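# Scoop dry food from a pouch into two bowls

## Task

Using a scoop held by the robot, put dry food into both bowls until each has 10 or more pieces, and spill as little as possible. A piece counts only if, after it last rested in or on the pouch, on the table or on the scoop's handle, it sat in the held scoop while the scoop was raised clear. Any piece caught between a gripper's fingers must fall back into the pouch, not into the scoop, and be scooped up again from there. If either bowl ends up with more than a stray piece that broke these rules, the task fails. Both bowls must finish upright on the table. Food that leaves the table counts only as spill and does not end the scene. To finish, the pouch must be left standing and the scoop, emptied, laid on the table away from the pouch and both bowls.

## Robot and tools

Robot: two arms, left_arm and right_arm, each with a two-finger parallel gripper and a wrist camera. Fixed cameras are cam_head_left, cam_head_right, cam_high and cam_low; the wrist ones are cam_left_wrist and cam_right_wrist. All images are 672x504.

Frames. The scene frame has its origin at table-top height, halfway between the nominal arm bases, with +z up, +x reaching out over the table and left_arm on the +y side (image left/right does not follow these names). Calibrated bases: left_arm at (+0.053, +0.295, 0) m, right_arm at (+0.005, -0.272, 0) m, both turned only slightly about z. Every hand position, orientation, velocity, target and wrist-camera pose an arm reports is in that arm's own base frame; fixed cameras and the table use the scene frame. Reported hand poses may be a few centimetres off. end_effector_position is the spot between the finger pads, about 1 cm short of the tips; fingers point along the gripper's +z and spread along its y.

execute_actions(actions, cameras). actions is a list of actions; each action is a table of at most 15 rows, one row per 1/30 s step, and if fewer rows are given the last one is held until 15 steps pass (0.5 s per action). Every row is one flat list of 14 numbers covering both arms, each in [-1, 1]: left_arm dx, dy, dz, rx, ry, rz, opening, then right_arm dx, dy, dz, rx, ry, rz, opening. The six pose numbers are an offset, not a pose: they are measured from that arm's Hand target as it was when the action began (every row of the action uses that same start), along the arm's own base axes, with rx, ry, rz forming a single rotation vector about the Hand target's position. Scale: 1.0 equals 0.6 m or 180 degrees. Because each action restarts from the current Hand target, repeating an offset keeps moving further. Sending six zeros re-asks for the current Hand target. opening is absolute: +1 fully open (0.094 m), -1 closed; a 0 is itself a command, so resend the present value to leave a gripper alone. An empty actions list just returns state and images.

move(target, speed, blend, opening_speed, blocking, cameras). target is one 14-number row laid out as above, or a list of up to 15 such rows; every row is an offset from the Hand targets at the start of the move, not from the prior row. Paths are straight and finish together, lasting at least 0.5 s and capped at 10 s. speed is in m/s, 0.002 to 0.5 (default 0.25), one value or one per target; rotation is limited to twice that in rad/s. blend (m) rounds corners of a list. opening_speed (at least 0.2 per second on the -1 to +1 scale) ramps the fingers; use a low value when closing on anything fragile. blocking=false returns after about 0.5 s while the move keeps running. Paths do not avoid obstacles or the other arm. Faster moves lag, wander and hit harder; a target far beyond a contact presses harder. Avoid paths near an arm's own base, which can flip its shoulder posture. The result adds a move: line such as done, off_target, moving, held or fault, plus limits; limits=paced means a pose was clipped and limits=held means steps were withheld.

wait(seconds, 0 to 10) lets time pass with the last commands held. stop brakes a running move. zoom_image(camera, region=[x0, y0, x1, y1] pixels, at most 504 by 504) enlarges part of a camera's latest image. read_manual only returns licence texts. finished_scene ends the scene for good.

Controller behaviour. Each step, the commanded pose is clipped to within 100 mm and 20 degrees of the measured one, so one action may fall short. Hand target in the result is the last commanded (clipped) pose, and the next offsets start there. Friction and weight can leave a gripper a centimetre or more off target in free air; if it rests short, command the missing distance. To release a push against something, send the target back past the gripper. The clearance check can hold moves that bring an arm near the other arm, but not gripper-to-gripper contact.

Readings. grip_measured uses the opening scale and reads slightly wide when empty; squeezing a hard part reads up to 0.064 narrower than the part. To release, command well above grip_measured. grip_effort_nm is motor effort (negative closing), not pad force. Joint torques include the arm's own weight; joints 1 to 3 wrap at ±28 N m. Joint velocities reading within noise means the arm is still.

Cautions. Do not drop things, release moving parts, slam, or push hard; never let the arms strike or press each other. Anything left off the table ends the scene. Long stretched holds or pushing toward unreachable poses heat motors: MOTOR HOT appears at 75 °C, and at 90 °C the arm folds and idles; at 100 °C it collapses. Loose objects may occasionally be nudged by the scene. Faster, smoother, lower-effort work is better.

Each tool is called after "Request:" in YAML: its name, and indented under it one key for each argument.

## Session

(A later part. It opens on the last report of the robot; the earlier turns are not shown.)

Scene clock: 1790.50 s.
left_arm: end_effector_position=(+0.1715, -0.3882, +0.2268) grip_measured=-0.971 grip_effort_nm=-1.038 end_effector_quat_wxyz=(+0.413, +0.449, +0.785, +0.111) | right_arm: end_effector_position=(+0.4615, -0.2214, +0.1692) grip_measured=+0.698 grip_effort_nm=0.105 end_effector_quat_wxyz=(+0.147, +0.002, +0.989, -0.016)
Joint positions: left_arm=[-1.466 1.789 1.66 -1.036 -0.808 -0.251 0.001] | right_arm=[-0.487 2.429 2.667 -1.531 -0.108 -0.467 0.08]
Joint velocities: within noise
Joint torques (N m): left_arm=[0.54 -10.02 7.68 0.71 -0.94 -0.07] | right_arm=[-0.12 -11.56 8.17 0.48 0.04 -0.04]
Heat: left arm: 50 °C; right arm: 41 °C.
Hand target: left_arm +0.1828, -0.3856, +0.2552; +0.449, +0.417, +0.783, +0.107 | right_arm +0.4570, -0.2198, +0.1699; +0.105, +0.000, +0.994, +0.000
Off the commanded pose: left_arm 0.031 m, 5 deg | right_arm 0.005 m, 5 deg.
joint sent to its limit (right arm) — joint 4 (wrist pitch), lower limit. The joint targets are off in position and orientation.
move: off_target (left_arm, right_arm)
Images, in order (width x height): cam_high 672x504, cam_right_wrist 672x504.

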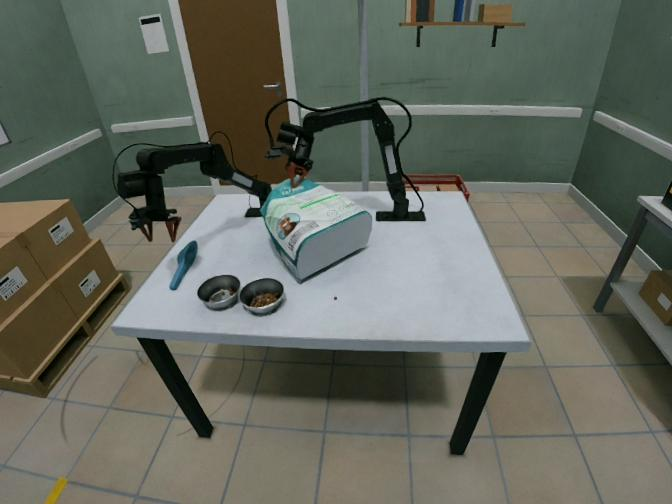

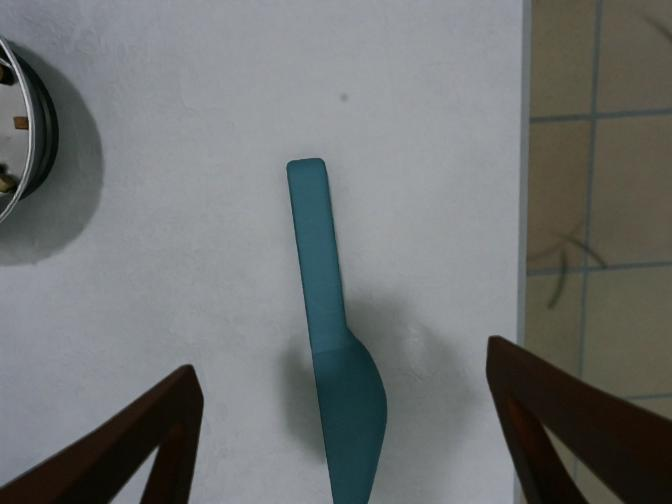

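Request:
move:
  target:
    - [0.05,0.05,0.042,-0.02,-0.02,0,-1,-0.05,0,0.05,0,-0.08,0,0.7]
    - [0.1083,0.1083,0.097,-0.04,-0.04,0,-1,-0.1,0,0.1,0,-0.15,0,0.7]
    - [0.1583,0.1583,0.137,-0.05,-0.05,0,-1,-0.1,0,0.1,0,-0.15,0,0.7]
  speed: 0.07
  blend: 0.01
  cameras: ["cam_left_wrist","cam_high","cam_head_right"]

Scene clock: 1807.67 s.
left_arm: end_effector_position=(+0.2811, -0.2811, +0.2978) grip_measured=-0.971 grip_effort_nm=-1.043 end_effector_quat_wxyz=(+0.483, +0.401, +0.768, +0.130) | right_arm: end_effector_position=(+0.3953, -0.2235, +0.2139) grip_measured=+0.698 grip_effort_nm=0.105 end_effector_quat_wxyz=(+0.307, +0.012, +0.952, +0.006)
Joint positions: left_arm=[-1.09 1.424 1.399 -0.707 -0.725 0.208 0.001] | right_arm=[-0.659 1.819 1.759 -0.996 -0.369 -0.535 0.08]
Joint velocities: within noise
Joint torques (N m): left_arm=[-0.76 -9.43 6.72 2.01 -0.04 0.05] | right_arm=[-0.5 -11.89 5.31 1.78 -0.44 -0.1]
Heat: left arm: 49 °C; right arm: 42 °C.
Hand target: left_arm +0.2777, -0.2905, +0.3374; +0.540, +0.371, +0.752, +0.077 | right_arm +0.3970, -0.2198, +0.2299; +0.334, +0.000, +0.943, +0.000
Off the commanded pose: left_arm 0.041 m, 10 deg | right_arm 0.017 m, 4 deg.
move: off_target (left_arm, right_arm)
Images, in order (width x height): cam_head_right 672x504, cam_high 672x504, cam_left_wrist 672x504.

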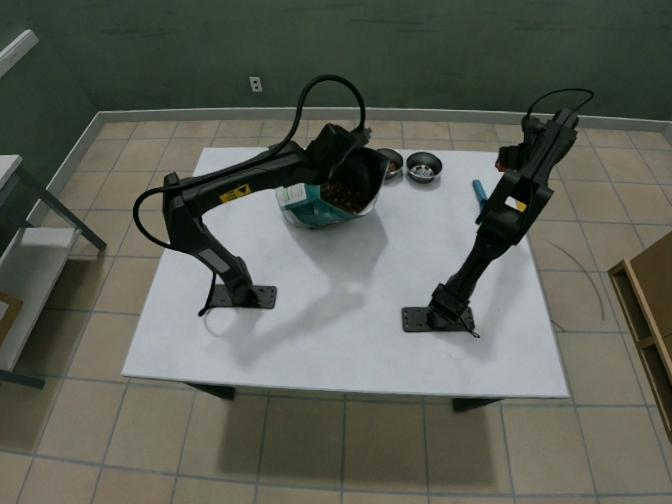

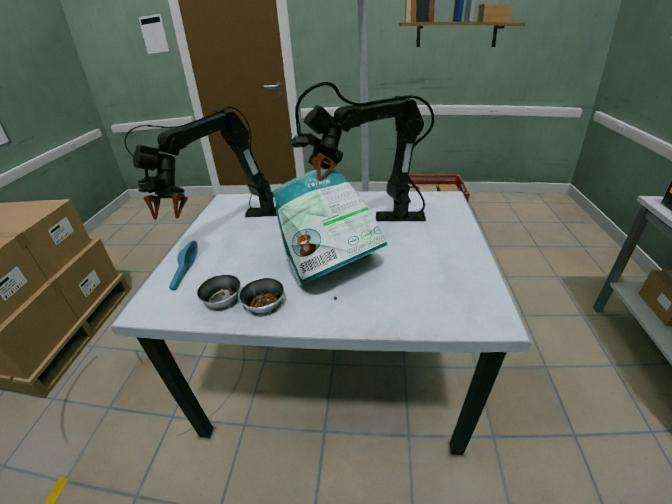

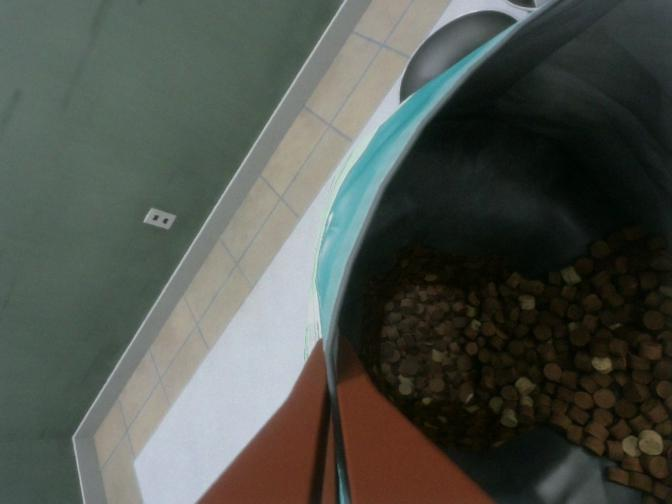

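Request:
move:
  target:
    - [0.0834,0.0834,0.055,-0.02,-0.02,0,-1,0,0,0,0,0,0,0.7]
    - [0.1667,0.1667,0.07,-0.04,-0.04,0,-1,0,0,0,0,0,0,0.7]
  speed: 0.06
  blend: 0.01
  cameras: ["cam_left_wrist","cam_high","cam_low"]

Scene clock: 1817.63 s.
left_arm: end_effector_position=(+0.3714, -0.2002, +0.3078) grip_measured=-0.971 grip_effort_nm=-1.048 end_effector_quat_wxyz=(+0.513, +0.383, +0.766, +0.054) | right_arm: end_effector_position=(+0.3954, -0.2236, +0.2140) grip_measured=+0.698 grip_effort_nm=0.105 end_effector_quat_wxyz=(+0.307, +0.012, +0.952, +0.006)
Joint positions: left_arm=[-0.578 1.332 1.289 -0.454 -0.192 0.465 0.001] | right_arm=[-0.659 1.819 1.759 -0.995 -0.369 -0.535 0.08]
Joint velocities: within noise
Joint torques (N m): left_arm=[1.37 -10.82 7.73 2.62 -0.2 -0.01] | right_arm=[-0.39 -11.93 5.31 1.76 -0.42 -0.08]
Heat: left arm: 48 °C; right arm: 44 °C.
Hand target: left_arm +0.3778, -0.1905, +0.3795; +0.608, +0.331, +0.719, +0.053 | right_arm +0.3971, -0.2199, +0.2299; +0.334, +0.000, +0.943, -0.001
Off the commanded pose: left_arm 0.073 m, 14 deg | right_arm 0.016 m, 4 deg.
move: off_target (left_arm, right_arm)
Images, in order (width x height): cam_high 672x504, cam_low 672x504, cam_left_wrist 672x504.

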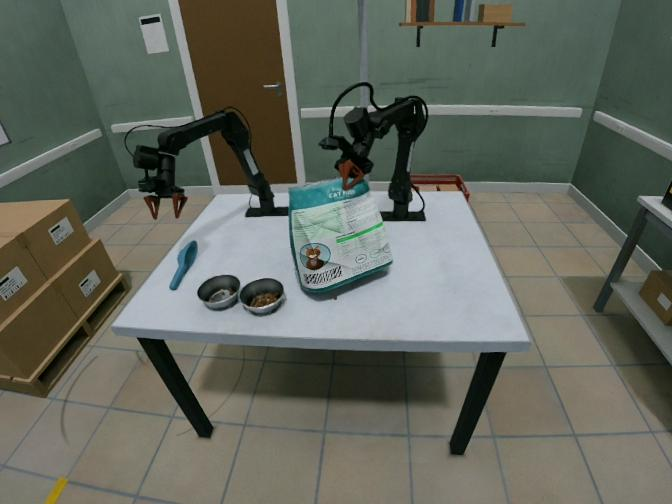

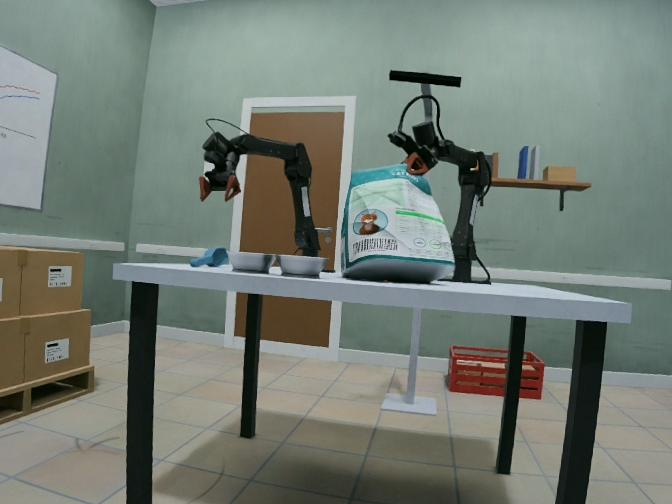

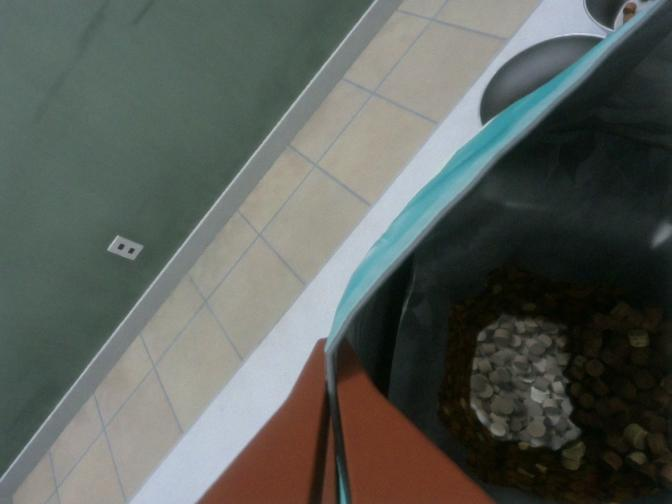

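Request:
move:
  target:
    - [0.045,0.045,-0.07,-0.02,0.02,0,-1,0,0,0,0,0,0,0.7]
    - [0.094,0.091,-0.14,-0.0393,0.0393,0,-1,0,0,0,0,0,0,0.7]
  speed: 0.05
  blend: 0.01
  cameras: ["cam_left_wrist","cam_high","cam_low","cam_head_right"]

Scene clock: 1825.97 s.
left_arm: end_effector_position=(+0.4279, -0.1239, +0.2666) grip_measured=-0.971 grip_effort_nm=-1.048 end_effector_quat_wxyz=(+0.533, +0.297, +0.793, +0.008) | right_arm: end_effector_position=(+0.3954, -0.2235, +0.2140) grip_measured=+0.698 grip_effort_nm=0.105 end_effector_quat_wxyz=(+0.307, +0.012, +0.952, +0.006)
Joint positions: left_arm=[-0.251 1.379 1.125 -0.195 0.083 0.414 0.001] | right_arm=[-0.659 1.819 1.759 -0.995 -0.369 -0.535 0.08]
Joint velocities: within noise
Joint torques (N m): left_arm=[0.16 -5.56 6.49 2.36 0.5 -0.13] | right_arm=[-0.4 -11.77 5.37 1.77 -0.45 -0.1]
Heat: left arm: 47 °C; right arm: 45 °C.
Hand target: left_arm +0.4342, -0.1359, +0.2955; +0.582, +0.296, +0.757, -0.012 | right_arm +0.3970, -0.2198, +0.2299; +0.334, +0.000, +0.943, +0.000
Off the commanded pose: left_arm 0.032 m, 7 deg | right_arm 0.016 m, 4 deg.
move: off_target (left_arm, right_arm)
Images, in order (width x height): cam_head_right 672x504, cam_high 672x504, cam_low 672x504, cam_left_wrist 672x504.

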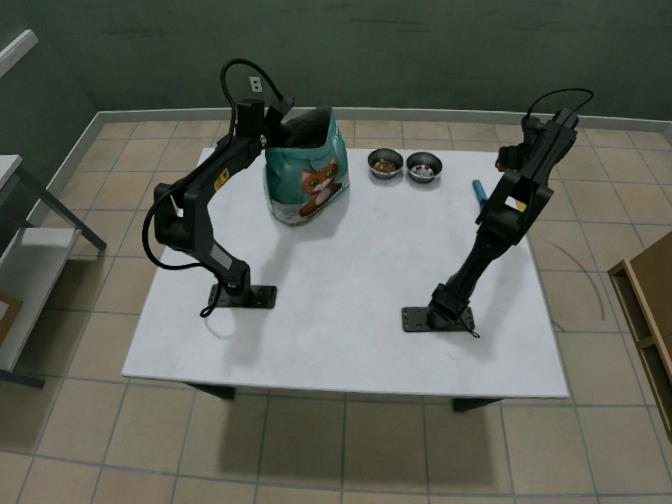

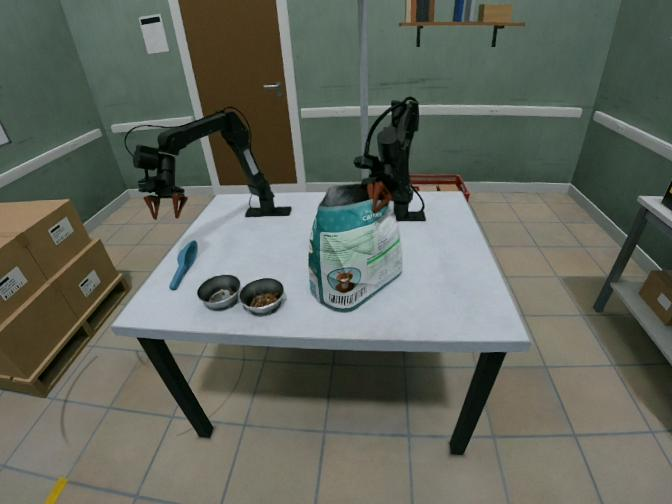

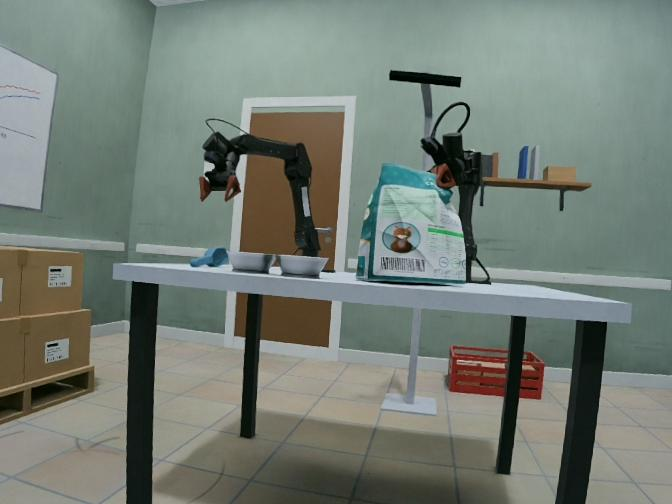

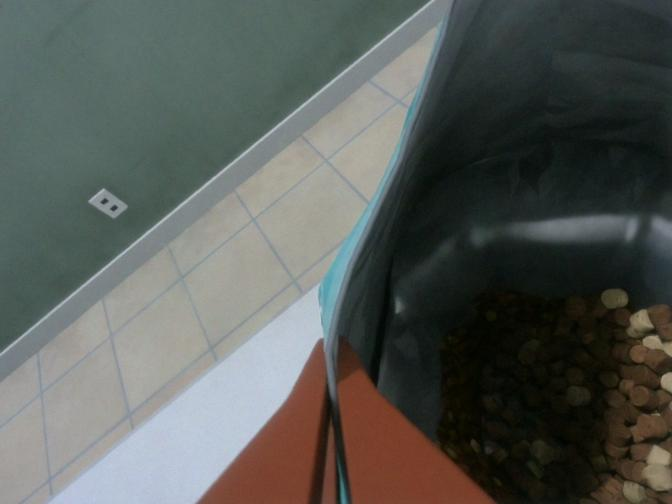

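Request:
zoom_image:
  camera: "cam_low"
  region: [330, 140, 510, 300]

Request:
zoom_image:
  camera: "cam_high"
  region: [280, 160, 430, 320]

Scaled by 2.800.

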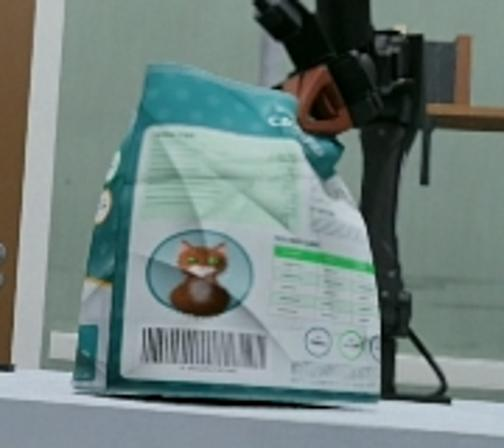

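Scaled by 3.150.

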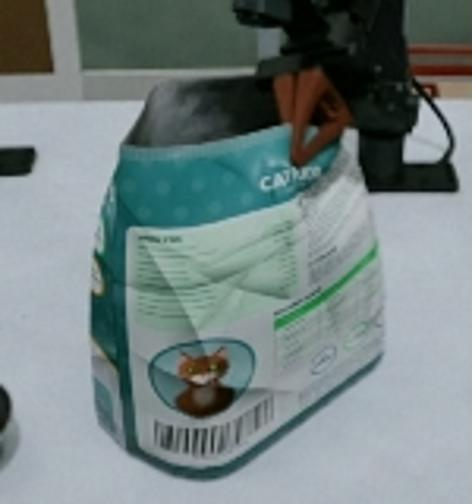

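Request:
move:
  target:
    - [0,0,-0.03,0,0,0,-1,0,0,0,0,0,0,0.7]
    - [0,0,-0.03,0,0,0,0.2,0,0,0,0,0,0,0.7]
  speed: 0.05
  opening_speed: 0.4
  cameras: ["cam_left_wrist","cam_high","cam_low"]

Scene clock: 1839.13 s.
left_arm: end_effector_position=(+0.4354, -0.1322, +0.2764) grip_measured=+0.198 grip_effort_nm=0.095 end_effector_quat_wxyz=(+0.579, +0.295, +0.760, -0.004) | right_arm: end_effector_position=(+0.3955, -0.2236, +0.2140) grip_measured=+0.698 grip_effort_nm=0.110 end_effector_quat_wxyz=(+0.307, +0.012, +0.952, +0.006)
Joint positions: left_arm=[-0.251 1.379 1.062 -0.021 0.118 0.405 0.056] | right_arm=[-0.659 1.819 1.759 -0.995 -0.369 -0.535 0.08]
Joint velocities: within noise
Joint torques (N m): left_arm=[-0.14 -4.78 6.22 1.51 0.15 -0.09] | right_arm=[-0.35 -11.81 5.39 1.77 -0.46 -0.09]
Heat: left arm: 45 °C; right arm: 46 °C.
Hand target: left_arm +0.4342, -0.1359, +0.2774; +0.582, +0.296, +0.758, -0.012 | right_arm +0.3971, -0.2198, +0.2299; +0.334, +0.000, +0.942, +0.000
Off the commanded pose: left_arm 0.004 m, 1 deg | right_arm 0.016 m, 4 deg.
move: off_target (right_arm); target 2's new opening was sent with left_arm's hand 0.023 m and 6 deg from that target
Images, in order (width x height): cam_high 672x504, cam_low 672x504, cam_left_wrist 672x504.

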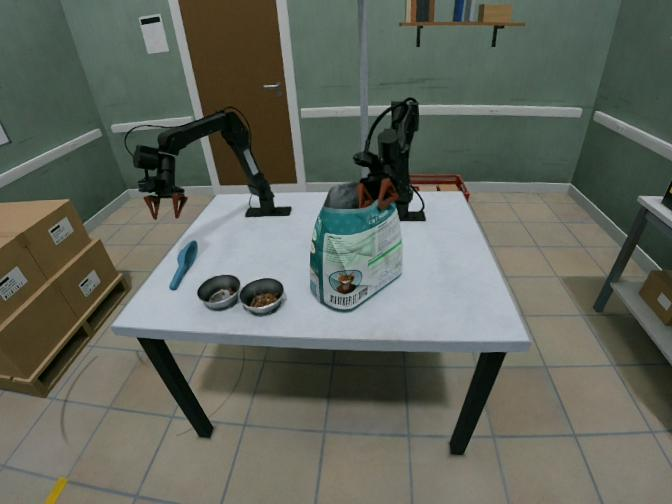

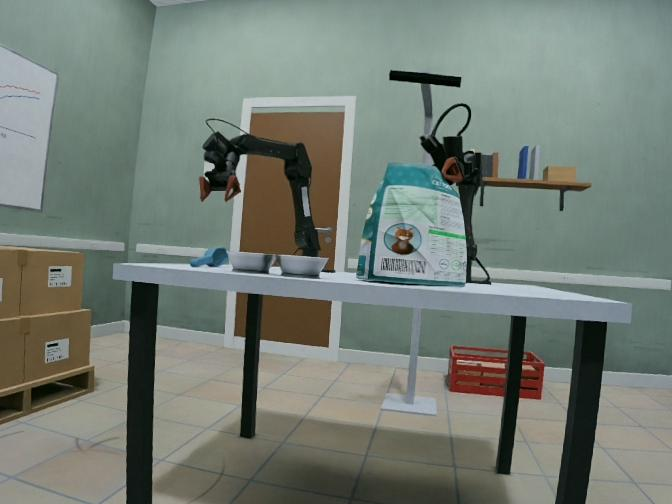

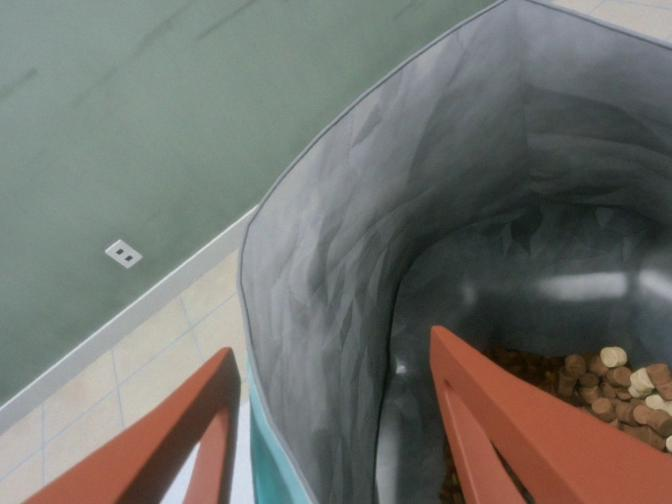

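Request:
move:
  target:
    - [-0.175,0.073,0.065,0,0,0,0.2,0,0,0,0,0,0,0.7]
    - [-0.2,0.1,0.15,0,0,0,0.2,0,0,0,0,0,0,0.7]
  speed: 0.08
  blend: 0.02
  cameras: ["cam_left_wrist","cam_high","cam_low","cam_head_right"]

Scene clock: 1848.03 s.
left_arm: end_effector_position=(+0.3215, -0.0752, +0.3573) grip_measured=+0.198 grip_effort_nm=0.081 end_effector_quat_wxyz=(+0.580, +0.291, +0.761, -0.009) | right_arm: end_effector_position=(+0.3955, -0.2236, +0.2140) grip_measured=+0.698 grip_effort_nm=0.100 end_effector_quat_wxyz=(+0.307, +0.012, +0.952, +0.006)
Joint positions: left_arm=[-0.082 0.965 1.149 -0.532 0.282 0.449 0.056] | right_arm=[-0.659 1.819 1.759 -0.995 -0.369 -0.535 0.08]
Joint velocities: within noise
Joint torques (N m): left_arm=[0.55 -1.62 8.31 0.98 0.18 0.02] | right_arm=[-0.47 -11.85 5.38 1.76 -0.45 -0.12]
Heat: left arm: 44 °C; right arm: 46 °C.
Hand target: left_arm +0.3141, -0.0759, +0.3674; +0.582, +0.296, +0.758, -0.012 | right_arm +0.3970, -0.2198, +0.2299; +0.334, +0.000, +0.943, +0.000
Off the commanded pose: left_arm 0.013 m, 1 deg | right_arm 0.016 m, 4 deg.
move: off_target (left_arm, right_arm)
Images, in order (width x height): cam_head_right 672x504, cam_high 672x504, cam_low 672x504, cam_left_wrist 672x504.

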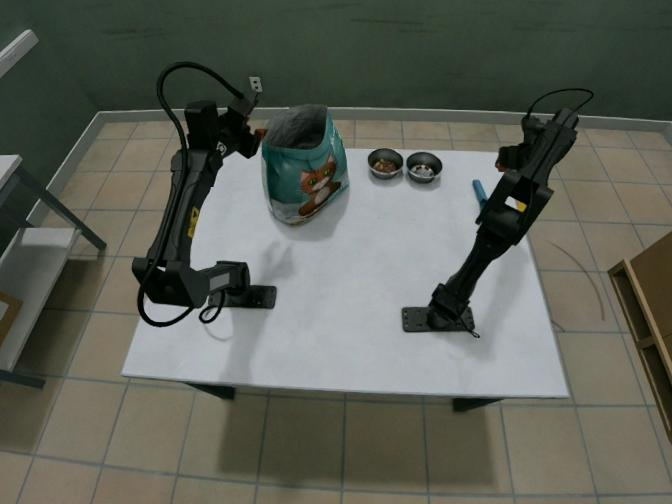

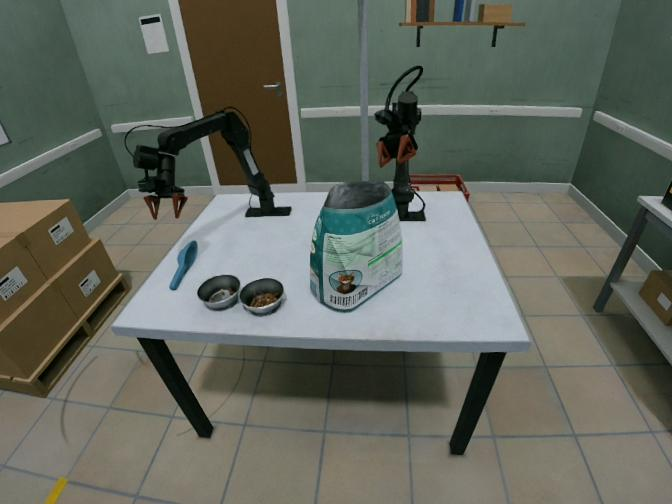

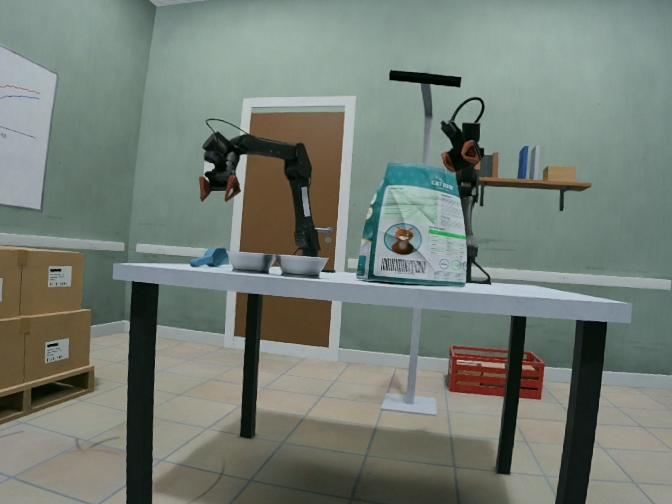

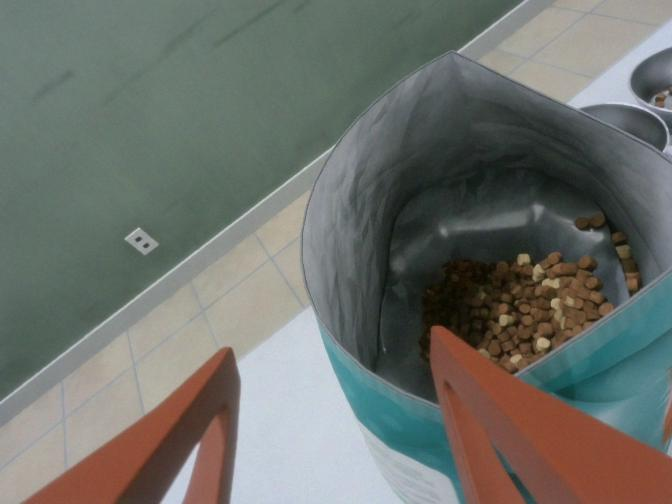

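Request:
finished_scene:

The scene is finished: the task was done.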